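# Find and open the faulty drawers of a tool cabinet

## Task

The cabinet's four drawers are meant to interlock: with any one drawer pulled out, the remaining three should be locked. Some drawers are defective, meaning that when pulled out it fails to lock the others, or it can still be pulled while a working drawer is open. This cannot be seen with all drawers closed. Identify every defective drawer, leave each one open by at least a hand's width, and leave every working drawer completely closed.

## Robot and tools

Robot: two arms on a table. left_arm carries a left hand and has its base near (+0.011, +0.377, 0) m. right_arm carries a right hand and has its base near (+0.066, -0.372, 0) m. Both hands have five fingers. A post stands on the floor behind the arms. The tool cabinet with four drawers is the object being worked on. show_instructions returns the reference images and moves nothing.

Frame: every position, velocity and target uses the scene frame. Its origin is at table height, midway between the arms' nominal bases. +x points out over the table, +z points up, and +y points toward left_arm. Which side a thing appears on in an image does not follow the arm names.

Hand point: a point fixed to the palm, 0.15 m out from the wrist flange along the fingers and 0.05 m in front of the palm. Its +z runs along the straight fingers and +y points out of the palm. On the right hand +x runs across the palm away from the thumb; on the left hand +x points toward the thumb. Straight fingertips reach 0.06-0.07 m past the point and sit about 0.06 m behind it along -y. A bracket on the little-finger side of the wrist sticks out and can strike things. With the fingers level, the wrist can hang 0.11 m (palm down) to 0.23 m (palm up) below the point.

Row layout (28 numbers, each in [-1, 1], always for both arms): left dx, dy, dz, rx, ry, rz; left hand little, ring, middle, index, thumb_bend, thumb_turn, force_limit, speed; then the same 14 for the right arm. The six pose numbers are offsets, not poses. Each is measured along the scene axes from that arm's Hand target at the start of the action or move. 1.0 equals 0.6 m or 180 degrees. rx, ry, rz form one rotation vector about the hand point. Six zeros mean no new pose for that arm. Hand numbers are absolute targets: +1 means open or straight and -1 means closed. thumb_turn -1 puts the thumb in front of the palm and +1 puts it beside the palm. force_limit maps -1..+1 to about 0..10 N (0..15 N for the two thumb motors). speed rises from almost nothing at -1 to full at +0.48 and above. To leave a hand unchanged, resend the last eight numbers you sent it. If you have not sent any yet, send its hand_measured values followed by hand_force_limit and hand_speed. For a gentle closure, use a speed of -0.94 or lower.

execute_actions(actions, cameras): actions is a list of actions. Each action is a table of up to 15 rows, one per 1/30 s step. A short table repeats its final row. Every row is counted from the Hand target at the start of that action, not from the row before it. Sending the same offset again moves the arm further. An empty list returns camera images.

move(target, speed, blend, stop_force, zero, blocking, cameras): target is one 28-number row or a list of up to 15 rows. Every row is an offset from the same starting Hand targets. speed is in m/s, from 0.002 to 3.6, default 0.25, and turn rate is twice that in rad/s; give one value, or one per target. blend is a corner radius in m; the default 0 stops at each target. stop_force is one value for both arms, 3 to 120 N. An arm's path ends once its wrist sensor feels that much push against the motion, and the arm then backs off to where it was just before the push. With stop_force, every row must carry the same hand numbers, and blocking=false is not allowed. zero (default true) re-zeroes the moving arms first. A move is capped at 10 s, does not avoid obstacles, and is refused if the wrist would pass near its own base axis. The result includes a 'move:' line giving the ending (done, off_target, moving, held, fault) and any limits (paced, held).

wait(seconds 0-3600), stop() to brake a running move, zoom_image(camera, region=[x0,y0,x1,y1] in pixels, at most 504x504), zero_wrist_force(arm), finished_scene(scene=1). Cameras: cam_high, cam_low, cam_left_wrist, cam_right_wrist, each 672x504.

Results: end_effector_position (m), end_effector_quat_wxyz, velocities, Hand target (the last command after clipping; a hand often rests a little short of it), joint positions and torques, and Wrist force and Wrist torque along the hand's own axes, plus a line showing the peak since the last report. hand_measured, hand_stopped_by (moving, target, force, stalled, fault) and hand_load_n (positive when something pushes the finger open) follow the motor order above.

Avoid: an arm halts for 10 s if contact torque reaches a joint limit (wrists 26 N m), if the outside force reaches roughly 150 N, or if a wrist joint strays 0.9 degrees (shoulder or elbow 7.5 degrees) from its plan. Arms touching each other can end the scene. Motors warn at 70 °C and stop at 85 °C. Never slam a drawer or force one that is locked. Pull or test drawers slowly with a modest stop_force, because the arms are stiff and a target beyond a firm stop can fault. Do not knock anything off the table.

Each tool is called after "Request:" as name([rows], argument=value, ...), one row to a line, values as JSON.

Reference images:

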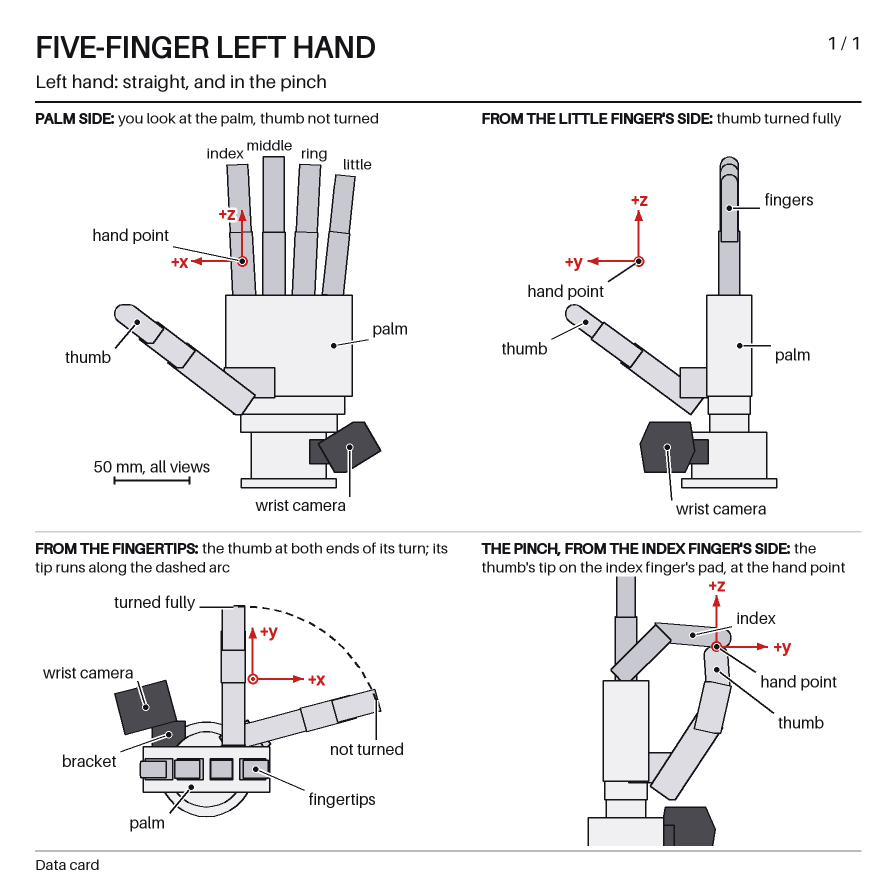

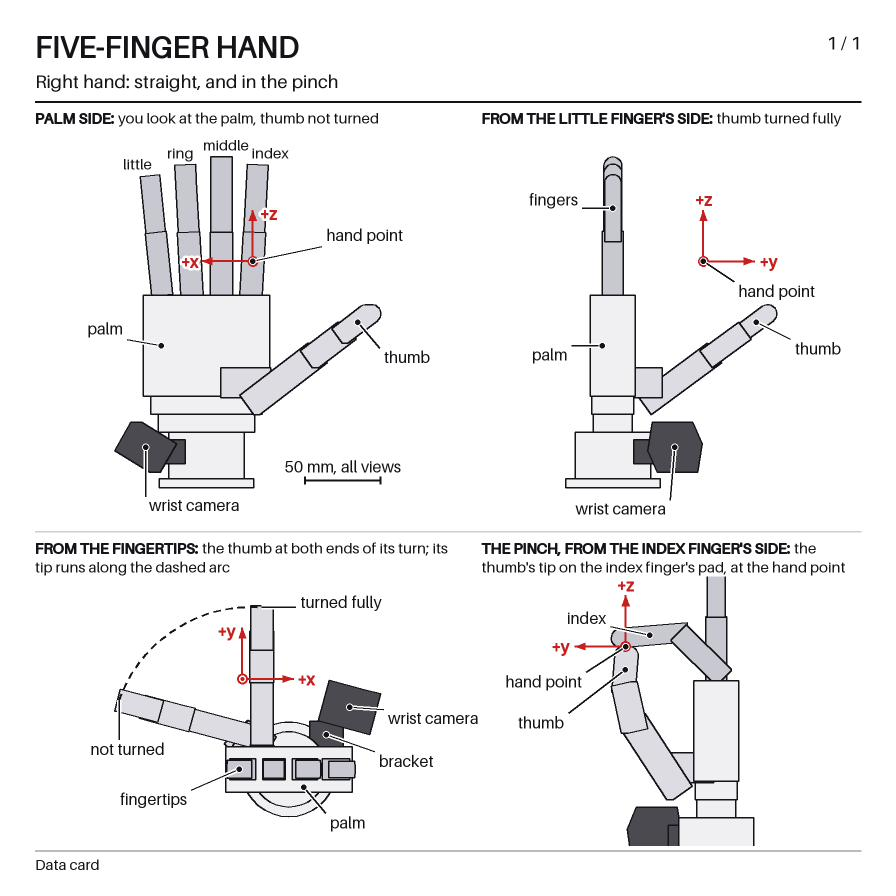

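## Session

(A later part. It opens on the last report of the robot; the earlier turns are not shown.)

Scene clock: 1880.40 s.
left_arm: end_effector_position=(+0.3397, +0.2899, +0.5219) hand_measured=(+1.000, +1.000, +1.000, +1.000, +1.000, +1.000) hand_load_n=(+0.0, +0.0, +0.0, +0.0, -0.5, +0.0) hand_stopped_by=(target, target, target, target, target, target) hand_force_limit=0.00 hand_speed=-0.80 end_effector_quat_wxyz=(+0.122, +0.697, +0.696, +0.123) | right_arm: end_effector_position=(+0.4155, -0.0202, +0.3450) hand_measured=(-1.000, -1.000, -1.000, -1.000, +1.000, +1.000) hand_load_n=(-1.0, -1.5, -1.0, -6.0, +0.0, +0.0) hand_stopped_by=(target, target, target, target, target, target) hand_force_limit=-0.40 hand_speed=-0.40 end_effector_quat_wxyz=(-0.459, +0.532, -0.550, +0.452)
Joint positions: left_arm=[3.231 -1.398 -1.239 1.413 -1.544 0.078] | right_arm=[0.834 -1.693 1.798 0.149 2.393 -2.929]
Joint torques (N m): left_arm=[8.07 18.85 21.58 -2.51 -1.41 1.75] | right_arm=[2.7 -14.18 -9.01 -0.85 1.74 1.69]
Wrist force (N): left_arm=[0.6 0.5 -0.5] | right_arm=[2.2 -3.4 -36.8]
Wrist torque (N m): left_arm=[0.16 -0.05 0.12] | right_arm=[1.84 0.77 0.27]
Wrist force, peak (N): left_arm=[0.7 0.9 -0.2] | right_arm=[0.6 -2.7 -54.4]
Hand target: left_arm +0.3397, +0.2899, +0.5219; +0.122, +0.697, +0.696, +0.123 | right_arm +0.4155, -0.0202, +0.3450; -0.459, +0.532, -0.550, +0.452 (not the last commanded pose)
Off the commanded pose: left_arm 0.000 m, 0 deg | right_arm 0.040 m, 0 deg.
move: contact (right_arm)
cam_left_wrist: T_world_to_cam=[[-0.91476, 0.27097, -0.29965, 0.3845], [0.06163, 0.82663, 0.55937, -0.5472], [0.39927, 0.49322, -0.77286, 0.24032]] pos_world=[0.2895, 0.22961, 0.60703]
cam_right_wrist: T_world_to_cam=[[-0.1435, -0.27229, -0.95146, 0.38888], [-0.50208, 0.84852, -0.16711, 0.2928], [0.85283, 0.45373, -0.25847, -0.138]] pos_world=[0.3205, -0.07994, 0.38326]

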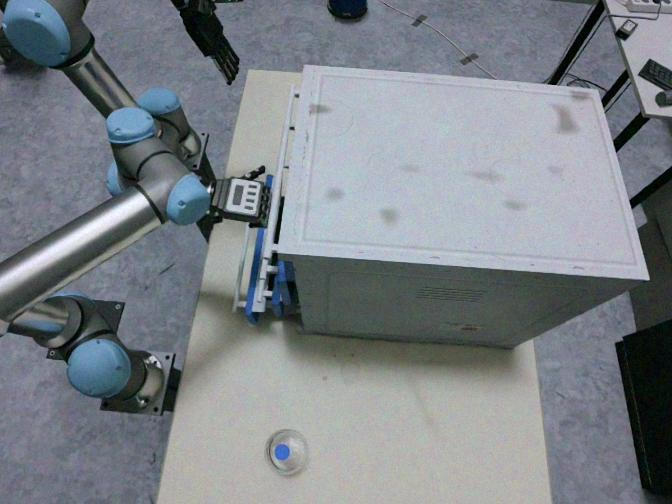

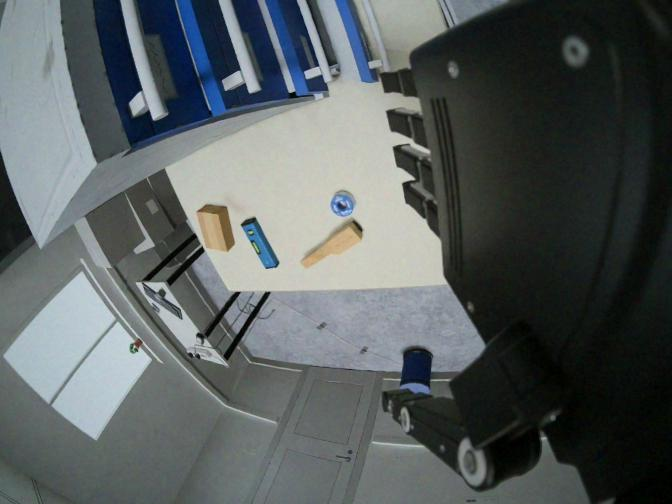

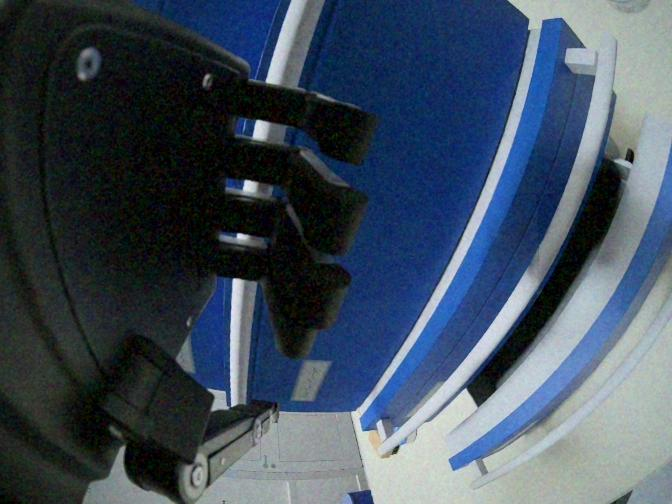

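Request:
zoom_image(camera="cam_high", region=[230, 60, 330, 340])

Request:
zoom_image(camera="cam_high", region=[250, 230, 330, 350])

Request:
zoom_image(camera="cam_left_wrist", region=[80, 0, 400, 160])

Scaled by 1.800 from the camera's image (finer frame: 960x720).

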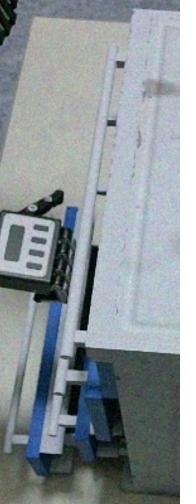

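Scaled by 4.200 from the camera's image (finer frame: 960x720).

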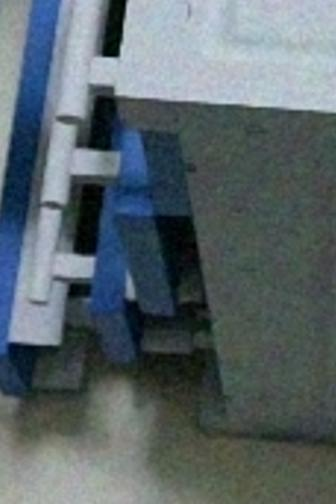

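Scaled by 1.575 from the camera's image (finer frame: 960x720).

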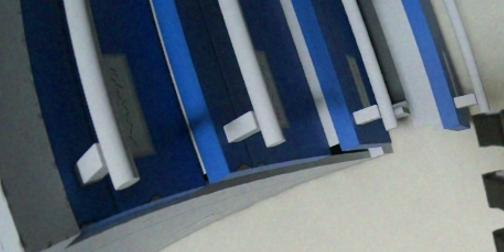

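Request:
move([
  [0,0,0,0,0,0,1,1,1,1,1,1,0,-0.8,-0.13,0,0,0,0,0,-1,-1,-1,-1,1,1,-0.4,-0.4],
  [0,0,0,0,0,0,1,1,1,1,1,1,0,-0.8,-0.13,0,-0.248,0,0,0,-1,-1,-1,-1,1,1,-0.4,-0.4],
  [0,0,0,0,0,0,1,1,1,1,1,1,0,-0.8,-0.065,0,-0.248,0,0,0,-1,-1,-1,-1,1,1,-0.4,-0.4],
], speed=[0.15,0.15,0.1], blend=[0.01,0.01,0], cameras=["cam_right_wrist"])

Request:
move([
  [0,0,0,0,0,0,1,1,1,1,1,1,0,-0.8,0.14,0,0,0,0,0,-1,-1,-1,-1,1,1,-0.4,-0.4],
], speed=[0.01], stop_force=36, cameras=["cam_high","cam_left_wrist","cam_right_wrist"])

Scene clock: 1962.77 s.
left_arm: end_effector_position=(+0.3397, +0.2899, +0.5219) hand_measured=(+1.000, +1.000, +1.000, +1.000, +1.000, +1.000) hand_load_n=(+0.0, +0.0, +0.0, +0.0, +0.0, +0.0) hand_stopped_by=(target, target, target, target, target, target) hand_force_limit=0.00 hand_speed=-0.80 end_effector_quat_wxyz=(+0.122, +0.697, +0.696, +0.123) | right_arm: end_effector_position=(+0.3765, -0.0202, +0.1963) hand_measured=(-1.000, -1.000, -1.000, -1.000, +1.000, +1.000) hand_load_n=(+0.0, +0.0, +0.0, +0.0, +0.0, -0.5) hand_stopped_by=(target, target, target, target, target, target) hand_force_limit=-0.40 hand_speed=-0.40 end_effector_quat_wxyz=(-0.459, +0.532, -0.550, +0.452)
Joint positions: left_arm=[3.231 -1.398 -1.239 1.413 -1.544 0.078] | right_arm=[0.932 -1.598 2.115 -0.231 2.488 -2.889]
Joint torques (N m): left_arm=[7.77 19.56 21.21 -2.57 -1.42 1.71] | right_arm=[5.5 -26.29 -4.34 2.02 1.12 1.38]
Wrist force (N): left_arm=[0.5 0.4 -0.1] | right_arm=[-0.1 -0.8 0.4]
Wrist torque (N m): left_arm=[0.12 -0.02 0.12] | right_arm=[0.25 -0.01 0.04]
Wrist force, peak (N): left_arm=[0.7 0.9 -0.2] | right_arm=[2.2 -3.9 -37.1]
Hand target: left_arm +0.3397, +0.2899, +0.5219; +0.122, +0.697, +0.696, +0.123 | right_arm +0.3765, -0.0202, +0.1962; -0.459, +0.532, -0.550, +0.452
Off the commanded pose: left_arm 0.000 m, 0 deg | right_arm 0.000 m, 0 deg.
move: done
cam_right_wrist: T_world_to_cam=[[-0.14345, -0.27222, -0.95148, 0.24171], [-0.50195, 0.8486, -0.16711, 0.24832], [0.85292, 0.45362, -0.25837, -0.14326]] pos_world=[0.2815, -0.07994, 0.23446]

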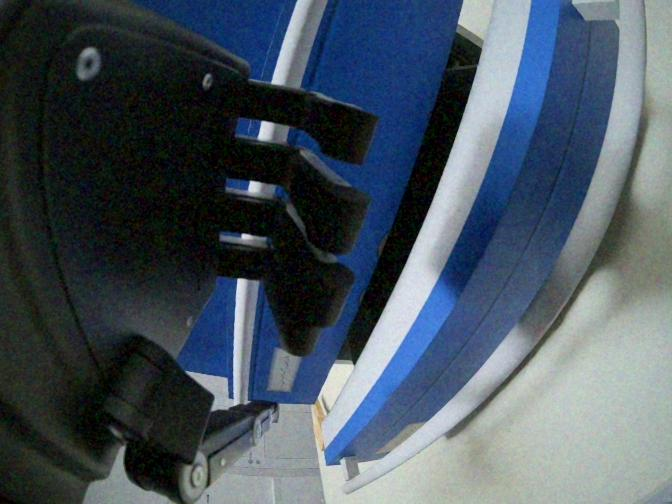

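Scene clock: 1967.77 s.
left_arm: end_effector_position=(+0.3397, +0.2899, +0.5219) hand_measured=(+1.000, +1.000, +1.000, +1.000, +1.000, +1.000) hand_load_n=(+0.0, +0.0, -0.5, +0.5, -0.5, +0.0) hand_stopped_by=(target, target, target, target, target, target) hand_force_limit=0.00 hand_speed=-0.80 end_effector_quat_wxyz=(+0.122, +0.697, +0.696, +0.123) | right_arm: end_effector_position=(+0.4151, -0.0202, +0.1962) hand_measured=(-1.000, -1.000, -1.000, -1.000, +1.000, +1.000) hand_load_n=(-0.5, -1.0, -1.0, -5.5, +0.0, +0.0) hand_stopped_by=(target, target, target, target, target, target) hand_force_limit=-0.40 hand_speed=-0.40 end_effector_quat_wxyz=(-0.459, +0.532, -0.550, +0.452)
Joint positions: left_arm=[3.231 -1.398 -1.239 1.413 -1.544 0.078] | right_arm=[0.835 -1.579 2.093 -0.26 2.394 -2.929]
Joint torques (N m): left_arm=[7.65 19.77 21.42 -2.56 -1.38 1.67] | right_arm=[3.04 -20.84 -9.37 -0.02 1.97 1.49]
Wrist force (N): left_arm=[0.7 0.5 -0.3] | right_arm=[0.5 -4.5 -32.4]
Wrist torque (N m): left_arm=[0.16 -0.05 0.12] | right_arm=[1.60 0.74 0.12]
Wrist force, peak (N): left_arm=[0.6 0.8 -0.4] | right_arm=[-1.2 -7.8 -54.8]
Hand target: left_arm +0.3397, +0.2899, +0.5219; +0.122, +0.697, +0.696, +0.123 | right_arm +0.4151, -0.0202, +0.1962; -0.459, +0.532, -0.550, +0.452 (not the last commanded pose)
Off the commanded pose: left_arm 0.000 m, 0 deg | right_arm 0.045 m, 0 deg.
move: contact (right_arm)
cam_left_wrist: T_world_to_cam=[[-0.91476, 0.27097, -0.29965, 0.3845], [0.06163, 0.82663, 0.55937, -0.5472], [0.39927, 0.49322, -0.77286, 0.24032]] pos_world=[0.2895, 0.22961, 0.60703]
cam_right_wrist: T_world_to_cam=[[-0.1435, -0.27229, -0.95146, 0.24725], [-0.50208, 0.84852, -0.16711, 0.26773], [0.85283, 0.45373, -0.25847, -0.17612]] pos_world=[0.3201, -0.07994, 0.23446]

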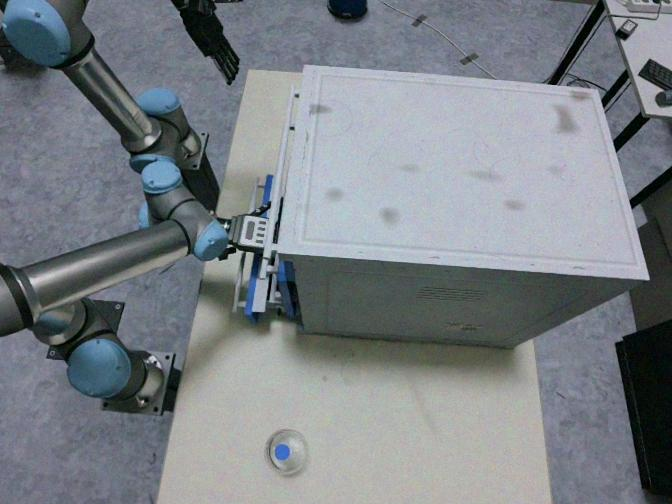

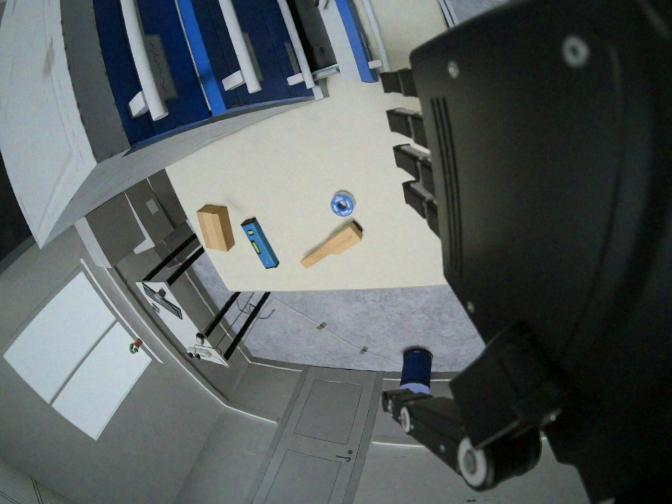

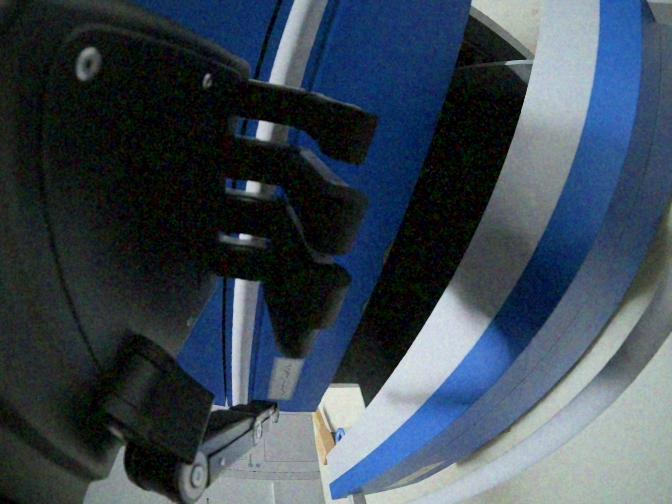

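Request:
move([
  [0,0,0,0,0,0,1,1,1,1,1,1,0,-0.8,-0.19,0,0,0,0,0,-1,-1,-1,-1,1,1,-0.4,-0.4],
  [0,0,0,0,0,0,1,1,1,1,1,1,0,-0.8,-0.19,0,0.4063,0,0,0,-1,-1,-1,-1,1,1,-0.4,-0.4],
  [0,0,0,0,0,0,1,1,1,1,1,1,0,-0.8,0.01,0,0.4063,0,0,0,-1,-1,-1,-1,1,1,-0.4,-0.4],
], speed=[0.15,0.2,0.1], blend=[0.01,0.02,0], cameras=["cam_left_wrist","cam_right_wrist"])

Request:
zoom_image(camera="cam_left_wrist", region=[80, 40, 280, 180])

Request:
move([
  [0,0,0,0,0,0,1,1,1,1,1,1,0,-0.8,0.07,0,0,0,0,0,-1,-1,-1,-1,1,1,-0.4,-0.4],
], speed=[0.01], stop_force=58, cameras=["cam_high","cam_left_wrist","cam_right_wrist"])

Request:
zoom_image(camera="cam_left_wrist", region=[80, 40, 280, 180])

Scene clock: 2013.03 s.
left_arm: end_effector_position=(+0.3397, +0.2899, +0.5219) hand_measured=(+1.000, +1.000, +1.000, +1.000, +1.000, +1.000) hand_load_n=(+0.0, +0.0, +0.0, +0.0, +0.0, +0.0) hand_stopped_by=(target, target, target, target, target, target) hand_force_limit=0.00 hand_speed=-0.80 end_effector_quat_wxyz=(+0.122, +0.697, +0.696, +0.123) | right_arm: end_effector_position=(+0.4211, -0.0202, +0.4400) hand_measured=(-1.000, -1.000, -1.000, -1.000, +1.000, +1.000) hand_load_n=(+0.0, +0.0, +0.0, +0.0, -0.5, +0.0) hand_stopped_by=(target, target, target, target, target, target) hand_force_limit=-0.40 hand_speed=-0.40 end_effector_quat_wxyz=(-0.459, +0.532, -0.550, +0.452)
Joint positions: left_arm=[3.231 -1.398 -1.239 1.413 -1.544 0.078] | right_arm=[0.821 -1.685 1.548 0.388 2.381 -2.934]
Joint torques (N m): left_arm=[7.7 18.3 21.09 -2.49 -1.36 1.66] | right_arm=[6.93 -25.17 -9.31 1.92 1.19 1.53]
Wrist force (N): left_arm=[0.3 0.5 -0.2] | right_arm=[-0.3 -0.9 0.0]
Wrist torque (N m): left_arm=[0.16 0.01 0.10] | right_arm=[0.27 0.06 0.06]
Wrist force, peak (N): left_arm=[1.0 0.5 -0.2] | right_arm=[0.6 -4.7 -32.7]
Hand target: left_arm +0.3397, +0.2899, +0.5219; +0.122, +0.697, +0.696, +0.123 | right_arm +0.4211, -0.0202, +0.4400; -0.459, +0.532, -0.550, +0.452
Off the commanded pose: left_arm 0.000 m, 0 deg | right_arm 0.000 m, 0 deg.
move: done
cam_left_wrist: T_world_to_cam=[[-0.91476, 0.27097, -0.29965, 0.3845], [0.06163, 0.82663, 0.55937, -0.5472], [0.39927, 0.49322, -0.77286, 0.24032]] pos_world=[0.2895, 0.22961, 0.60703]
cam_right_wrist: T_world_to_cam=[[-0.14343, -0.27224, -0.95148, 0.48007], [-0.50195, 0.84859, -0.16714, 0.31146], [0.85292, 0.45362, -0.25837, -0.11831]] pos_world=[0.3261, -0.07994, 0.47826]

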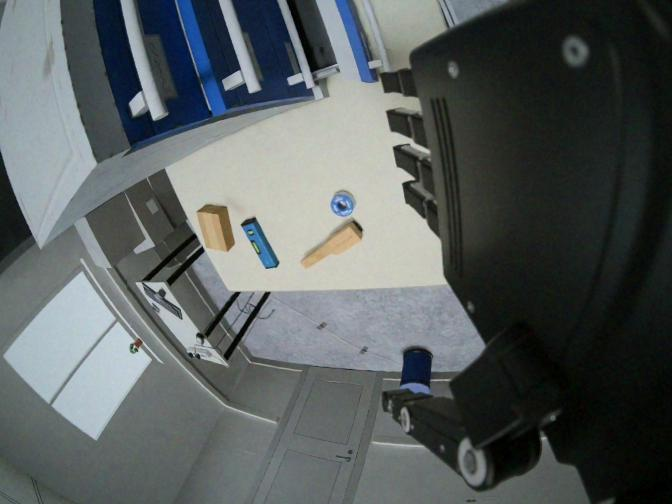

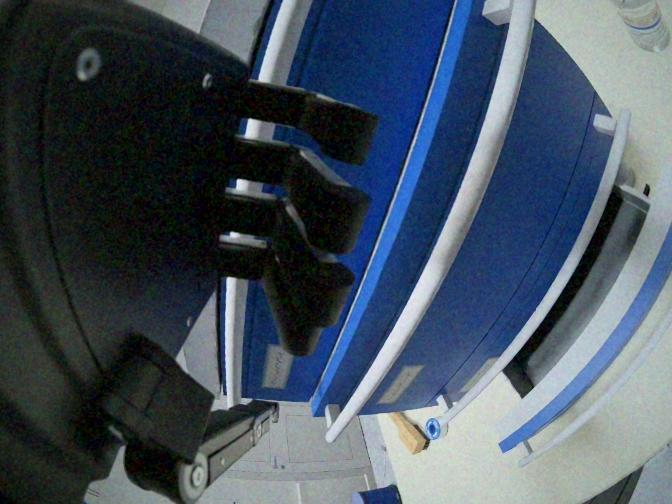

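Scaled by 2.520 from the camera's image (finer frame: 960x720).

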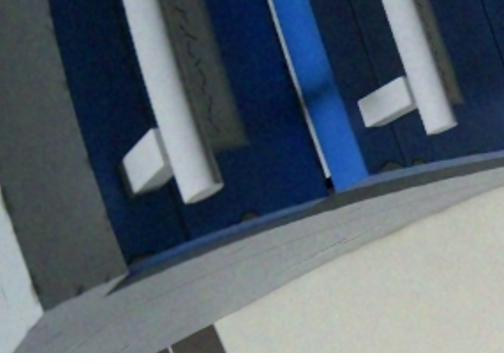

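Scene clock: 2015.67 s.
left_arm: end_effector_position=(+0.3397, +0.2899, +0.5219) hand_measured=(+1.000, +1.000, +1.000, +1.000, +1.000, +1.000) hand_load_n=(+0.0, +0.0, +0.0, +0.0, +0.0, +0.0) hand_stopped_by=(target, target, target, target, target, target) hand_force_limit=0.00 hand_speed=-0.80 end_effector_quat_wxyz=(+0.122, +0.697, +0.696, +0.123) | right_arm: end_effector_position=(+0.4368, -0.0202, +0.4401) hand_measured=(-1.000, -1.000, -1.000, -1.000, +1.000, +1.000) hand_load_n=(-1.0, -1.5, -1.5, -6.0, +0.0, +0.0) hand_stopped_by=(target, target, target, target, target, target) hand_force_limit=-0.40 hand_speed=-0.40 end_effector_quat_wxyz=(-0.459, +0.533, -0.550, +0.451)
Joint positions: left_arm=[3.231 -1.398 -1.239 1.413 -1.544 0.078] | right_arm=[0.786 -1.673 1.537 0.378 2.346 -2.947]
Joint torques (N m): left_arm=[7.44 19.09 20.8 -2.46 -1.31 1.67] | right_arm=[-4.33 -7.84 -7.64 -2.68 2.17 1.71]
Wrist force (N): left_arm=[0.5 0.4 0.0] | right_arm=[1.7 0.2 -56.3]
Wrist torque (N m): left_arm=[0.12 -0.01 0.12] | right_arm=[3.01 1.22 0.33]
Wrist force, peak (N): left_arm=[0.7 0.8 -0.1] | right_arm=[0.5 2.5 -69.7]
Hand target: left_arm +0.3397, +0.2899, +0.5219; +0.122, +0.697, +0.696, +0.123 | right_arm +0.4368, -0.0202, +0.4401; -0.459, +0.533, -0.550, +0.451 (not the last commanded pose)
Off the commanded pose: left_arm 0.000 m, 0 deg | right_arm 0.026 m, 0 deg.
move: contact (right_arm)
cam_left_wrist: T_world_to_cam=[[-0.91476, 0.27097, -0.29965, 0.3845], [0.06163, 0.82663, 0.55937, -0.5472], [0.39927, 0.49322, -0.77286, 0.24032]] pos_world=[0.2895, 0.22961, 0.60703]
cam_right_wrist: T_world_to_cam=[[-0.14343, -0.27232, -0.95146, 0.4823], [-0.50228, 0.8484, -0.16711, 0.31943], [0.85273, 0.45393, -0.25847, -0.13156]] pos_world=[0.3418, -0.07994, 0.47826]

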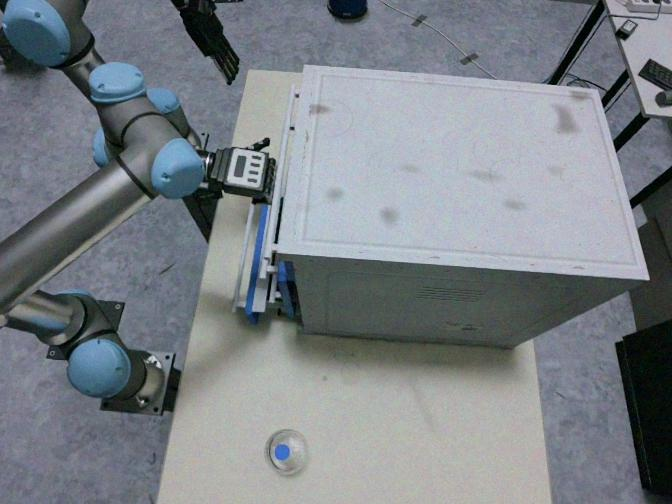

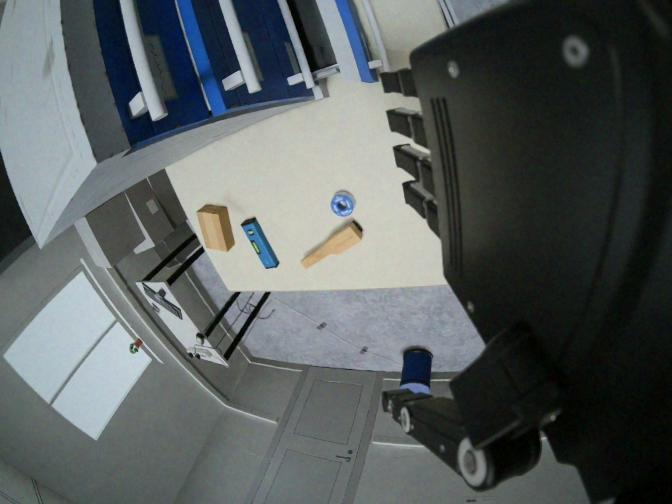

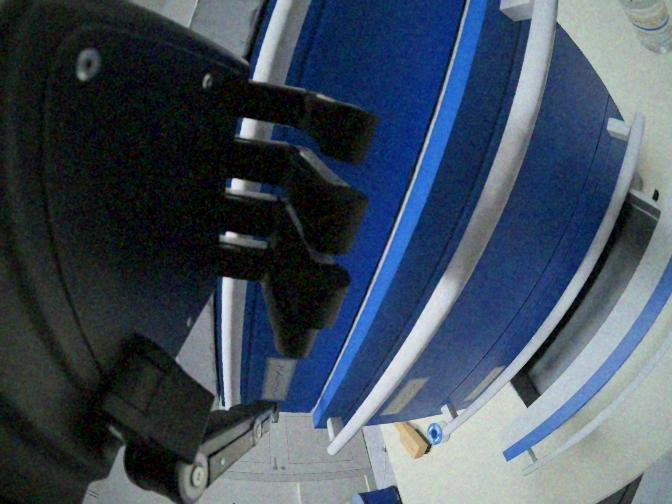

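Scaled by 2.520 from the camera's image (finer frame: 960x720).

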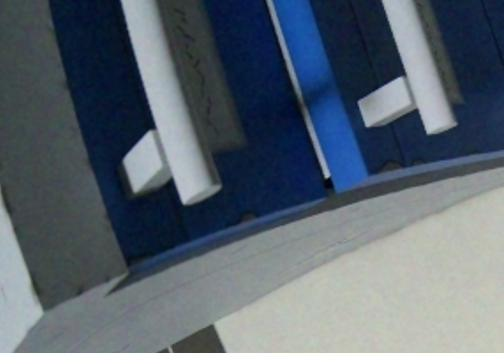

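Request:
move([
  [0,0,0,0,0,0,1,1,1,1,1,1,0,-0.8,-0.14,0,0,0,0,0,-1,-1,-1,-1,1,1,-0.4,-0.4],
  [0,0,0,0,0,0,1,1,1,1,1,1,0,-0.8,-0.14,0,-0.1585,0,0,0,-1,-1,-1,-1,1,1,-0.4,-0.4],
  [0,0,0,0,0,0,1,1,1,1,1,1,0,-0.8,-0.053,0,-0.1585,0,0,0,-1,-1,-1,-1,1,1,-0.4,-0.4],
], speed=[0.15,0.2,0.1], blend=[0.01,0.02,0])

Request:
move([
  [0,0,0,0,0,0,1,1,1,1,1,1,0,-0.8,0.09,0,0,0,0,0,-1,-1,-1,-1,1,1,-0.4,-0.4],
], speed=[0.01], stop_force=40, cameras=["cam_high","cam_left_wrist","cam_right_wrist"])

Scene clock: 2026.83 s.
left_arm: end_effector_position=(+0.3397, +0.2899, +0.5219) hand_measured=(+1.000, +1.000, +1.000, +1.000, +1.000, +1.000) hand_load_n=(+0.0, +0.0, +0.0, +0.0, +0.0, +0.0) hand_stopped_by=(target, target, target, target, target, target) hand_force_limit=0.00 hand_speed=-0.80 end_effector_quat_wxyz=(+0.122, +0.697, +0.696, +0.123) | right_arm: end_effector_position=(+0.4050, -0.0202, +0.3450) hand_measured=(-1.000, -1.000, -1.000, -1.000, +1.000, +1.000) hand_load_n=(-0.5, +0.0, +0.5, +0.0, +0.0, +0.0) hand_stopped_by=(target, target, target, target, target, target) hand_force_limit=-0.40 hand_speed=-0.40 end_effector_quat_wxyz=(-0.459, +0.532, -0.550, +0.451)
Joint positions: left_arm=[3.231 -1.398 -1.239 1.413 -1.544 0.078] | right_arm=[0.859 -1.7 1.805 0.157 2.417 -2.92]
Joint torques (N m): left_arm=[7.76 19.24 20.88 -2.48 -1.33 1.71] | right_arm=[6.88 -24.24 -10.9 2.05 1.21 1.48]
Wrist force (N): left_arm=[0.5 0.3 0.0] | right_arm=[-0.2 -1.0 0.2]
Wrist torque (N m): left_arm=[0.11 -0.03 0.12] | right_arm=[0.22 0.02 0.06]
Wrist force, peak (N): left_arm=[0.7 0.8 -0.3] | right_arm=[1.8 0.3 -56.6]
Hand target: left_arm +0.3397, +0.2899, +0.5219; +0.122, +0.697, +0.696, +0.123 | right_arm +0.4050, -0.0202, +0.3450; -0.459, +0.533, -0.550, +0.451
Off the commanded pose: left_arm 0.000 m, 0 deg | right_arm 0.000 m, 0 deg.
move: done

Scene clock: 2029.00 s.
left_arm: end_effector_position=(+0.3397, +0.2899, +0.5219) hand_measured=(+1.000, +1.000, +1.000, +1.000, +1.000, +1.000) hand_load_n=(+0.0, -0.5, +0.0, +0.0, +0.0, +0.0) hand_stopped_by=(target, target, target, target, target, target) hand_force_limit=0.00 hand_speed=-0.80 end_effector_quat_wxyz=(+0.122, +0.697, +0.696, +0.123) | right_arm: end_effector_position=(+0.4155, -0.0202, +0.3450) hand_measured=(-1.000, -1.000, -1.000, -1.000, +1.000, +1.000) hand_load_n=(-1.0, -1.5, -1.5, -6.5, +0.0, -0.5) hand_stopped_by=(target, target, target, target, target, target) hand_force_limit=-0.40 hand_speed=-0.40 end_effector_quat_wxyz=(-0.459, +0.533, -0.550, +0.451)
Joint positions: left_arm=[3.231 -1.398 -1.239 1.413 -1.544 0.078] | right_arm=[0.834 -1.693 1.798 0.149 2.393 -2.93]
Joint torques (N m): left_arm=[7.88 19.19 20.74 -2.46 -1.3 1.61] | right_arm=[1.22 -14.25 -9.31 -1.18 1.83 1.53]
Wrist force (N): left_arm=[0.5 0.2 -0.3] | right_arm=[2.3 -3.4 -40.4]
Wrist torque (N m): left_arm=[0.11 -0.03 0.12] | right_arm=[1.94 0.86 0.28]
Wrist force, peak (N): left_arm=[0.7 0.8 -0.1] | right_arm=[0.6 -2.2 -58.2]
Hand target: left_arm +0.3397, +0.2899, +0.5219; +0.122, +0.697, +0.696, +0.123 | right_arm +0.4155, -0.0202, +0.3450; -0.459, +0.533, -0.550, +0.451 (not the last commanded pose)
Off the commanded pose: left_arm 0.000 m, 0 deg | right_arm 0.043 m, 0 deg.
move: contact (right_arm)
cam_left_wrist: T_world_to_cam=[[-0.91476, 0.27097, -0.29965, 0.3845], [0.06163, 0.82663, 0.55937, -0.5472], [0.39927, 0.49322, -0.77286, 0.24032]] pos_world=[0.2895, 0.22961, 0.60703]
cam_right_wrist: T_world_to_cam=[[-0.14347, -0.27239, -0.95143, 0.38887], [-0.50237, 0.84835, -0.16712, 0.29293], [0.85267, 0.454, -0.25855, -0.13798]] pos_world=[0.3206, -0.07994, 0.38326]

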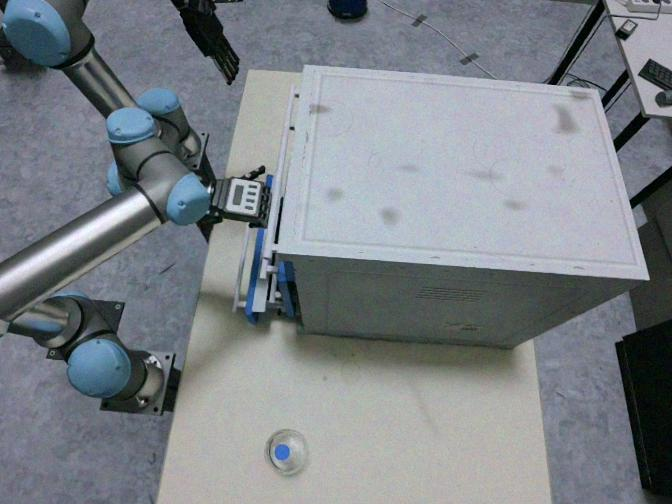

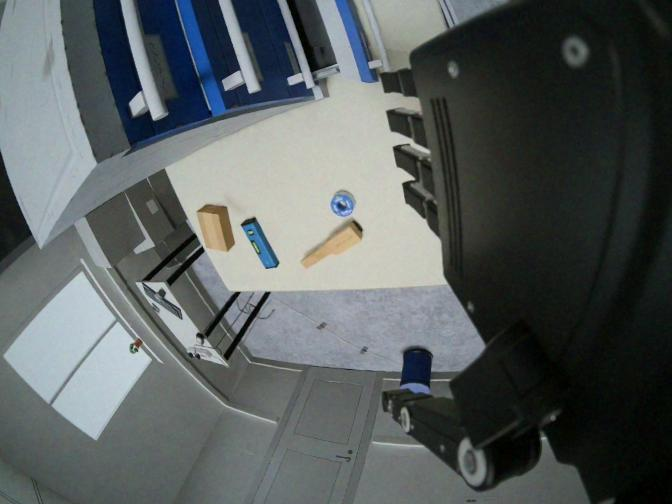

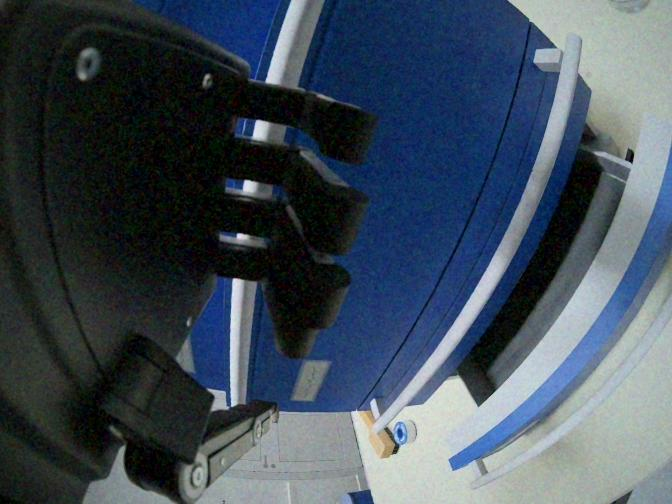

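Request:
move([
  [0,0,0,0,0,0,1,1,1,1,1,1,0,-0.8,-0.06,0,0,0,0,0,-1,-1,-1,-1,1,1,-0.4,-0.5],
  [0,0,0,0,0,0,1,1,1,1,1,1,0,-0.8,-0.159,0,0.07,0,0,0,0.6,0.6,0.6,0.6,1,1,-0.4,-0.4],
], speed=[0.1,0.12], blend=[0.01,0])

Request:
move([
  [0,0,0,0,0,0,1,1,1,1,1,1,0,-0.8,0.1082,0,0,0,0,0,0.45,0.45,0.45,0.45,1,1,-0.4,-0.5],
  [0,0,0,0,0,0,1,1,1,1,1,1,0,-0.8,0.1198,0,-0.0067,0,0,0,0.3,0.3,0.3,0.3,1,1,-0.4,-0.5],
  [0,0,0,0,0,0,1,1,1,1,1,1,0,-0.8,0.1398,0,-0.015,0,0,0,0.15,0.15,0.15,0.15,1,1,-0.4,-0.5],
  [0,0,0,0,0,0,1,1,1,1,1,1,0,-0.8,0.1632,0,-0.0217,0,0,0,0,0,0,0,1,1,-0.4,-0.5],
  [0,0,0,0,0,0,1,1,1,1,1,1,0,-0.8,0.1723,0,-0.0267,0,0,0,0,0,0,0,1,1,-0.4,-0.5],
], speed=[0.05,0.04,0.04,0.04,0.04], cameras=["cam_high","cam_left_wrist","cam_right_wrist"])

Scene clock: 2068.67 s.
left_arm: end_effector_position=(+0.3397, +0.2899, +0.5219) hand_measured=(+1.000, +1.000, +1.000, +1.000, +1.000, +1.000) hand_load_n=(+0.0, +0.0, +0.0, +0.0, +0.0, +0.0) hand_stopped_by=(target, target, target, target, target, target) hand_force_limit=0.00 hand_speed=-0.80 end_effector_quat_wxyz=(+0.122, +0.697, +0.696, +0.123) | right_arm: end_effector_position=(+0.3201, -0.0202, +0.3870) hand_measured=(+0.600, +0.600, +0.600, +0.600, +1.000, +1.000) hand_load_n=(+0.0, +0.0, +0.0, +0.0, +0.0, +0.0) hand_stopped_by=(target, target, target, target, target, target) hand_force_limit=-0.40 hand_speed=-0.40 end_effector_quat_wxyz=(-0.459, +0.533, -0.550, +0.451)
Joint positions: left_arm=[3.231 -1.398 -1.239 1.413 -1.544 0.078] | right_arm=[1.093 -1.722 1.724 0.362 2.64 -2.795]
Joint torques (N m): left_arm=[7.53 18.4 20.97 -2.56 -1.45 1.65] | right_arm=[-9.32 -22.5 -10.13 2.23 1.12 -0.74]
Wrist force (N): left_arm=[0.7 0.6 -0.1] | right_arm=[-0.2 -0.9 0.2]
Wrist torque (N m): left_arm=[0.17 -0.04 0.12] | right_arm=[0.22 0.02 0.20]
Wrist force, peak (N): left_arm=[0.9 0.7 -0.2] | right_arm=[2.4 -3.3 -40.4]
Hand target: left_arm +0.3397, +0.2899, +0.5219; +0.122, +0.697, +0.696, +0.123 | right_arm +0.3201, -0.0202, +0.3870; -0.459, +0.533, -0.550, +0.451
Off the commanded pose: left_arm 0.000 m, 0 deg | right_arm 0.000 m, 0 deg.
move: done

Scene clock: 2073.90 s.
left_arm: end_effector_position=(+0.3397, +0.2899, +0.5219) hand_measured=(+1.000, +1.000, +1.000, +1.000, +1.000, +1.000) hand_load_n=(+0.0, +0.0, +0.0, +0.0, -0.5, +0.0) hand_stopped_by=(target, target, target, target, target, target) hand_force_limit=0.00 hand_speed=-0.80 end_effector_quat_wxyz=(+0.122, +0.697, +0.696, +0.123) | right_arm: end_effector_position=(+0.4236, -0.0202, +0.3708) hand_measured=(+0.000, +0.000, +0.000, +0.000, +1.000, +1.000) hand_load_n=(+0.0, +0.0, +0.0, +0.0, +0.0, -0.5) hand_stopped_by=(target, target, target, target, target, target) hand_force_limit=-0.40 hand_speed=-0.50 end_effector_quat_wxyz=(-0.459, +0.533, -0.550, +0.451) end_effector_velocity=(-0.001, +0.000, -0.001) end_effector_angular_velocity=(-0.003, +0.003, -0.001)
Joint positions: left_arm=[3.231 -1.398 -1.239 1.413 -1.544 0.078] | right_arm=[0.815 -1.692 1.731 0.211 2.375 -2.936]
Joint velocities: left_arm=[within noise] | right_arm=[0.002 0 0 0.005 0.003 0.001]
Joint torques (N m): left_arm=[7.48 19.62 20.13 -2.57 -1.39 1.63] | right_arm=[11.25 -23.91 -20.97 2.03 1.51 0.81]
Wrist force (N): left_arm=[0.7 0.6 -0.1] | right_arm=[-0.4 0.1 0.3]
Wrist torque (N m): left_arm=[0.17 -0.04 0.12] | right_arm=[0.45 0.10 0.20]
Wrist force, peak (N): left_arm=[0.8 0.7 -0.2] | right_arm=[-0.5 -8.4 -35.9]
Hand target: left_arm +0.3397, +0.2899, +0.5219; +0.122, +0.697, +0.696, +0.123 | right_arm +0.4235, -0.0202, +0.3710; -0.459, +0.533, -0.550, +0.451
Off the commanded pose: left_arm 0.000 m, 0 deg | right_arm 0.000 m, 0 deg.
move: done
cam_left_wrist: T_world_to_cam=[[-0.91476, 0.27097, -0.29965, 0.3845], [0.06163, 0.82663, 0.55937, -0.5472], [0.39927, 0.49322, -0.77286, 0.24032]] pos_world=[0.2895, 0.22961, 0.60703]
cam_right_wrist: T_world_to_cam=[[-0.14357, -0.27265, -0.95134, 0.41456], [-0.5024, 0.8483, -0.1673, 0.30139], [0.85263, 0.45393, -0.25877, -0.13812]] pos_world=[0.32871, -0.07994, 0.40906]

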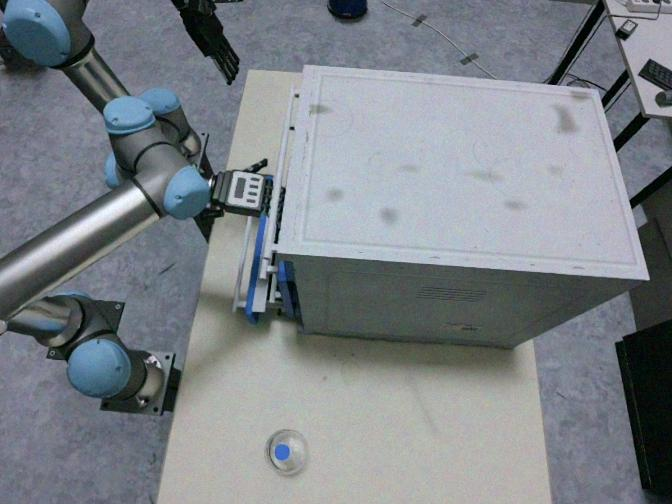

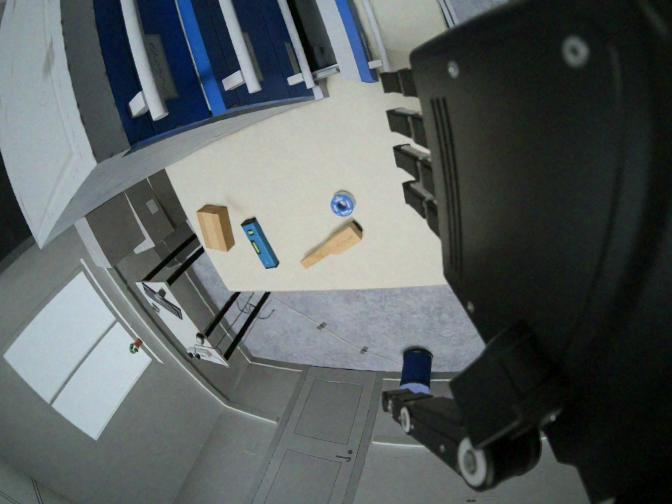

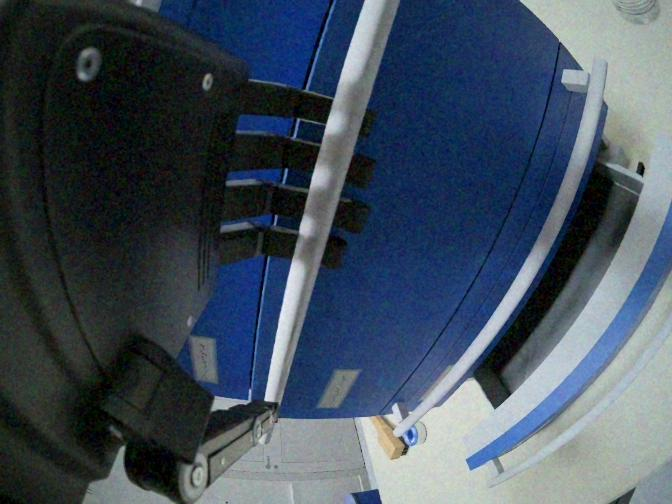

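Request:
move([
  [0,0,0,0,0,0,1,1,1,1,1,1,0,-0.8,-0.055,0,0,0,0,0,0,0,0,0,1,1,-0.4,-0.5],
], speed=[0.012], stop_force=38)

Request:
move(target=[0,0,0,0,0,0,1,1,1,1,1,1,0,-0.8,0.01,0,0,0,0,0,0,0,0,0,1,1,-0.4,-0.5], speed=0.03)

Request:
move(target=[0,0,0,0,0,0,1,1,1,1,1,1,0,-0.8,0.1,0,0,0,0,0,0,0,0,0,1,1,-0.4,-0.5], speed=0.01, stop_force=38, cameras=["cam_high","cam_left_wrist","cam_right_wrist"])

Scene clock: 2084.70 s.
left_arm: end_effector_position=(+0.3397, +0.2899, +0.5219) hand_measured=(+1.000, +1.000, +1.000, +1.000, +1.000, +1.000) hand_load_n=(+0.0, +0.0, +0.0, +0.0, +0.0, +0.0) hand_stopped_by=(target, target, target, target, target, target) hand_force_limit=0.00 hand_speed=-0.80 end_effector_quat_wxyz=(+0.122, +0.697, +0.696, +0.123) | right_arm: end_effector_position=(+0.3905, -0.0202, +0.3709) hand_measured=(+0.000, +0.000, +0.000, +0.000, +1.000, +1.000) hand_load_n=(+3.5, +3.5, +1.0, +1.0, +0.0, +0.0) hand_stopped_by=(target, target, target, target, target, target) hand_force_limit=-0.40 hand_speed=-0.50 end_effector_quat_wxyz=(-0.459, +0.533, -0.550, +0.451)
Joint positions: left_arm=[3.231 -1.398 -1.239 1.413 -1.544 0.078] | right_arm=[0.895 -1.713 1.75 0.236 2.452 -2.905]
Joint torques (N m): left_arm=[8.16 19.01 20.21 -2.4 -1.34 1.61] | right_arm=[-9.18 -8.97 -27.72 -1.47 -0.71 -1.58]
Wrist force (N): left_arm=[0.6 0.6 -0.2] | right_arm=[-2.2 2.9 12.3]
Wrist torque (N m): left_arm=[0.18 -0.04 0.12] | right_arm=[0.17 -0.34 0.13]
Wrist force, peak (N): left_arm=[0.9 0.6 -0.2] | right_arm=[-2.2 3.0 24.3]
Hand target: left_arm +0.3397, +0.2899, +0.5219; +0.122, +0.697, +0.696, +0.123 | right_arm +0.3905, -0.0202, +0.3710; -0.459, +0.533, -0.550, +0.451
Off the commanded pose: left_arm 0.000 m, 0 deg | right_arm 0.000 m, 0 deg.
move: done

Scene clock: 2085.20 s.
left_arm: end_effector_position=(+0.3397, +0.2899, +0.5219) hand_measured=(+1.000, +1.000, +1.000, +1.000, +1.000, +1.000) hand_load_n=(+0.0, +0.0, +0.0, +0.0, +0.0, +0.0) hand_stopped_by=(target, target, target, target, target, target) hand_force_limit=0.00 hand_speed=-0.80 end_effector_quat_wxyz=(+0.122, +0.697, +0.696, +0.123) | right_arm: end_effector_position=(+0.3967, -0.0202, +0.3710) hand_measured=(+0.000, +0.000, +0.000, +0.000, +1.000, +1.000) hand_load_n=(+0.0, +0.0, -0.5, +0.0, +0.0, +0.0) hand_stopped_by=(target, target, target, target, target, target) hand_force_limit=-0.40 hand_speed=-0.50 end_effector_quat_wxyz=(-0.459, +0.533, -0.550, +0.451)
Joint positions: left_arm=[3.231 -1.398 -1.239 1.413 -1.544 0.078] | right_arm=[0.88 -1.709 1.747 0.23 2.437 -2.912]
Joint torques (N m): left_arm=[8.16 19.16 19.81 -2.49 -1.27 1.62] | right_arm=[11.31 -17.6 -22.31 0.92 1.96 1.06]
Wrist force (N): left_arm=[0.6 0.6 0.1] | right_arm=[-0.4 0.5 0.2]
Wrist torque (N m): left_arm=[0.16 -0.02 0.11] | right_arm=[0.51 0.07 0.22]
Wrist force, peak (N): left_arm=[0.7 0.6 -0.2] | right_arm=[-2.4 2.9 12.1]
Hand target: left_arm +0.3397, +0.2899, +0.5219; +0.122, +0.697, +0.696, +0.123 | right_arm +0.3965, -0.0202, +0.3710; -0.459, +0.533, -0.550, +0.451
Off the commanded pose: left_arm 0.000 m, 0 deg | right_arm 0.000 m, 0 deg.
move: done

Scene clock: 2089.63 s.
left_arm: end_effector_position=(+0.3397, +0.2899, +0.5219) hand_measured=(+1.000, +1.000, +1.000, +1.000, +1.000, +1.000) hand_load_n=(+0.0, +0.0, +0.0, +0.0, -0.5, +0.0) hand_stopped_by=(target, target, target, target, target, target) hand_force_limit=0.00 hand_speed=-0.80 end_effector_quat_wxyz=(+0.122, +0.697, +0.696, +0.123) | right_arm: end_effector_position=(+0.4302, -0.0202, +0.3710) hand_measured=(+0.000, +0.000, +0.000, +0.000, +1.000, +1.000) hand_load_n=(-2.0, -5.0, -4.0, -8.5, +0.0, -0.5) hand_stopped_by=(target, target, target, target, target, target) hand_force_limit=-0.40 hand_speed=-0.50 end_effector_quat_wxyz=(-0.459, +0.533, -0.550, +0.451)
Joint positions: left_arm=[3.231 -1.398 -1.239 1.413 -1.544 0.078] | right_arm=[0.8 -1.686 1.725 0.207 2.36 -2.942]
Joint torques (N m): left_arm=[7.67 19.23 20.26 -2.5 -1.38 1.55] | right_arm=[1.35 -11.68 -6 -0.3 1.66 1.64]
Wrist force (N): left_arm=[0.8 0.4 -0.1] | right_arm=[1.8 -8.5 -38.6]
Wrist torque (N m): left_arm=[0.14 -0.06 0.13] | right_arm=[1.49 0.96 0.05]
Wrist force, peak (N): left_arm=[0.9 0.6 -0.3] | right_arm=[-0.2 -9.3 -50.3]
Hand target: left_arm +0.3397, +0.2899, +0.5219; +0.122, +0.697, +0.696, +0.123 | right_arm +0.4302, -0.0202, +0.3710; -0.459, +0.533, -0.550, +0.451 (not the last commanded pose)
Off the commanded pose: left_arm 0.000 m, 0 deg | right_arm 0.026 m, 0 deg.
move: contact (right_arm)
cam_left_wrist: T_world_to_cam=[[-0.91476, 0.27097, -0.29965, 0.3845], [0.06163, 0.82663, 0.55937, -0.5472], [0.39927, 0.49322, -0.77286, 0.24032]] pos_world=[0.2895, 0.22961, 0.60703]
cam_right_wrist: T_world_to_cam=[[-0.14347, -0.27241, -0.95142, 0.4157], [-0.50242, 0.84832, -0.16712, 0.30463], [0.85264, 0.45404, -0.25857, -0.14369]] pos_world=[0.3352, -0.07994, 0.40926]

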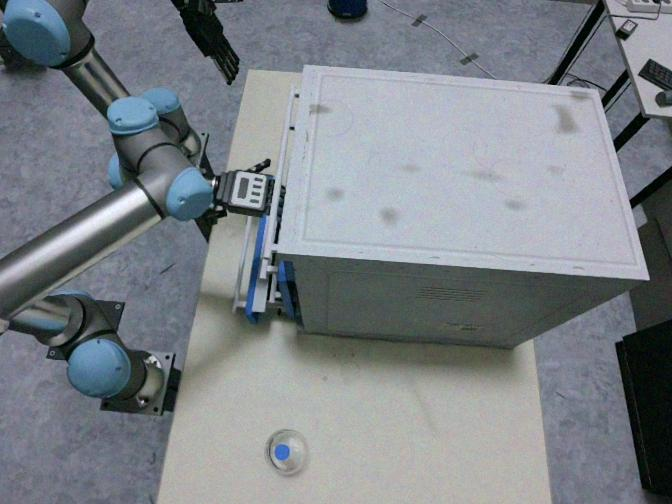

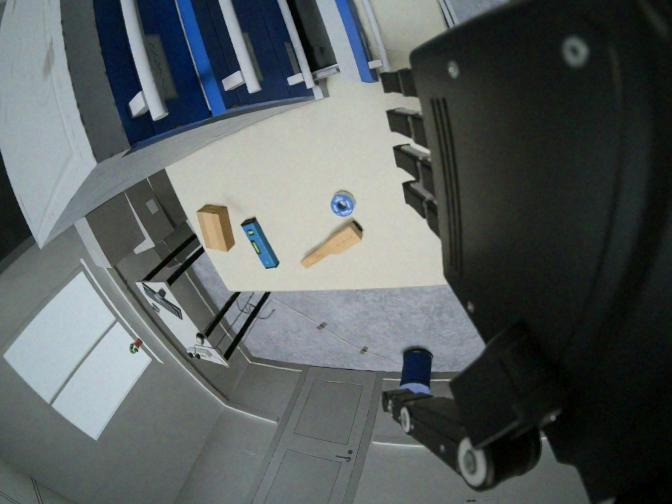

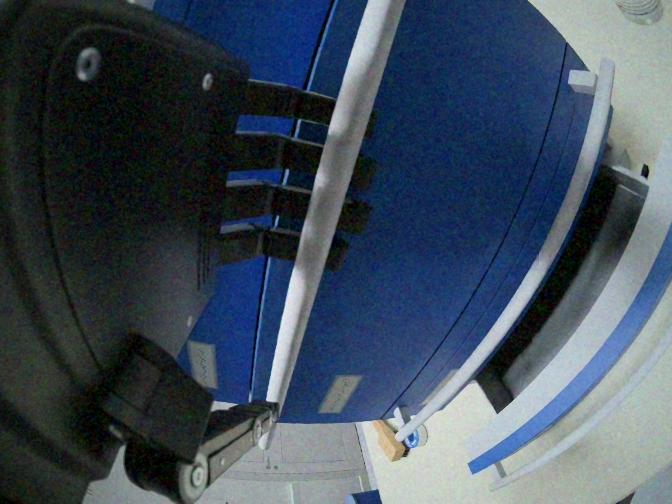

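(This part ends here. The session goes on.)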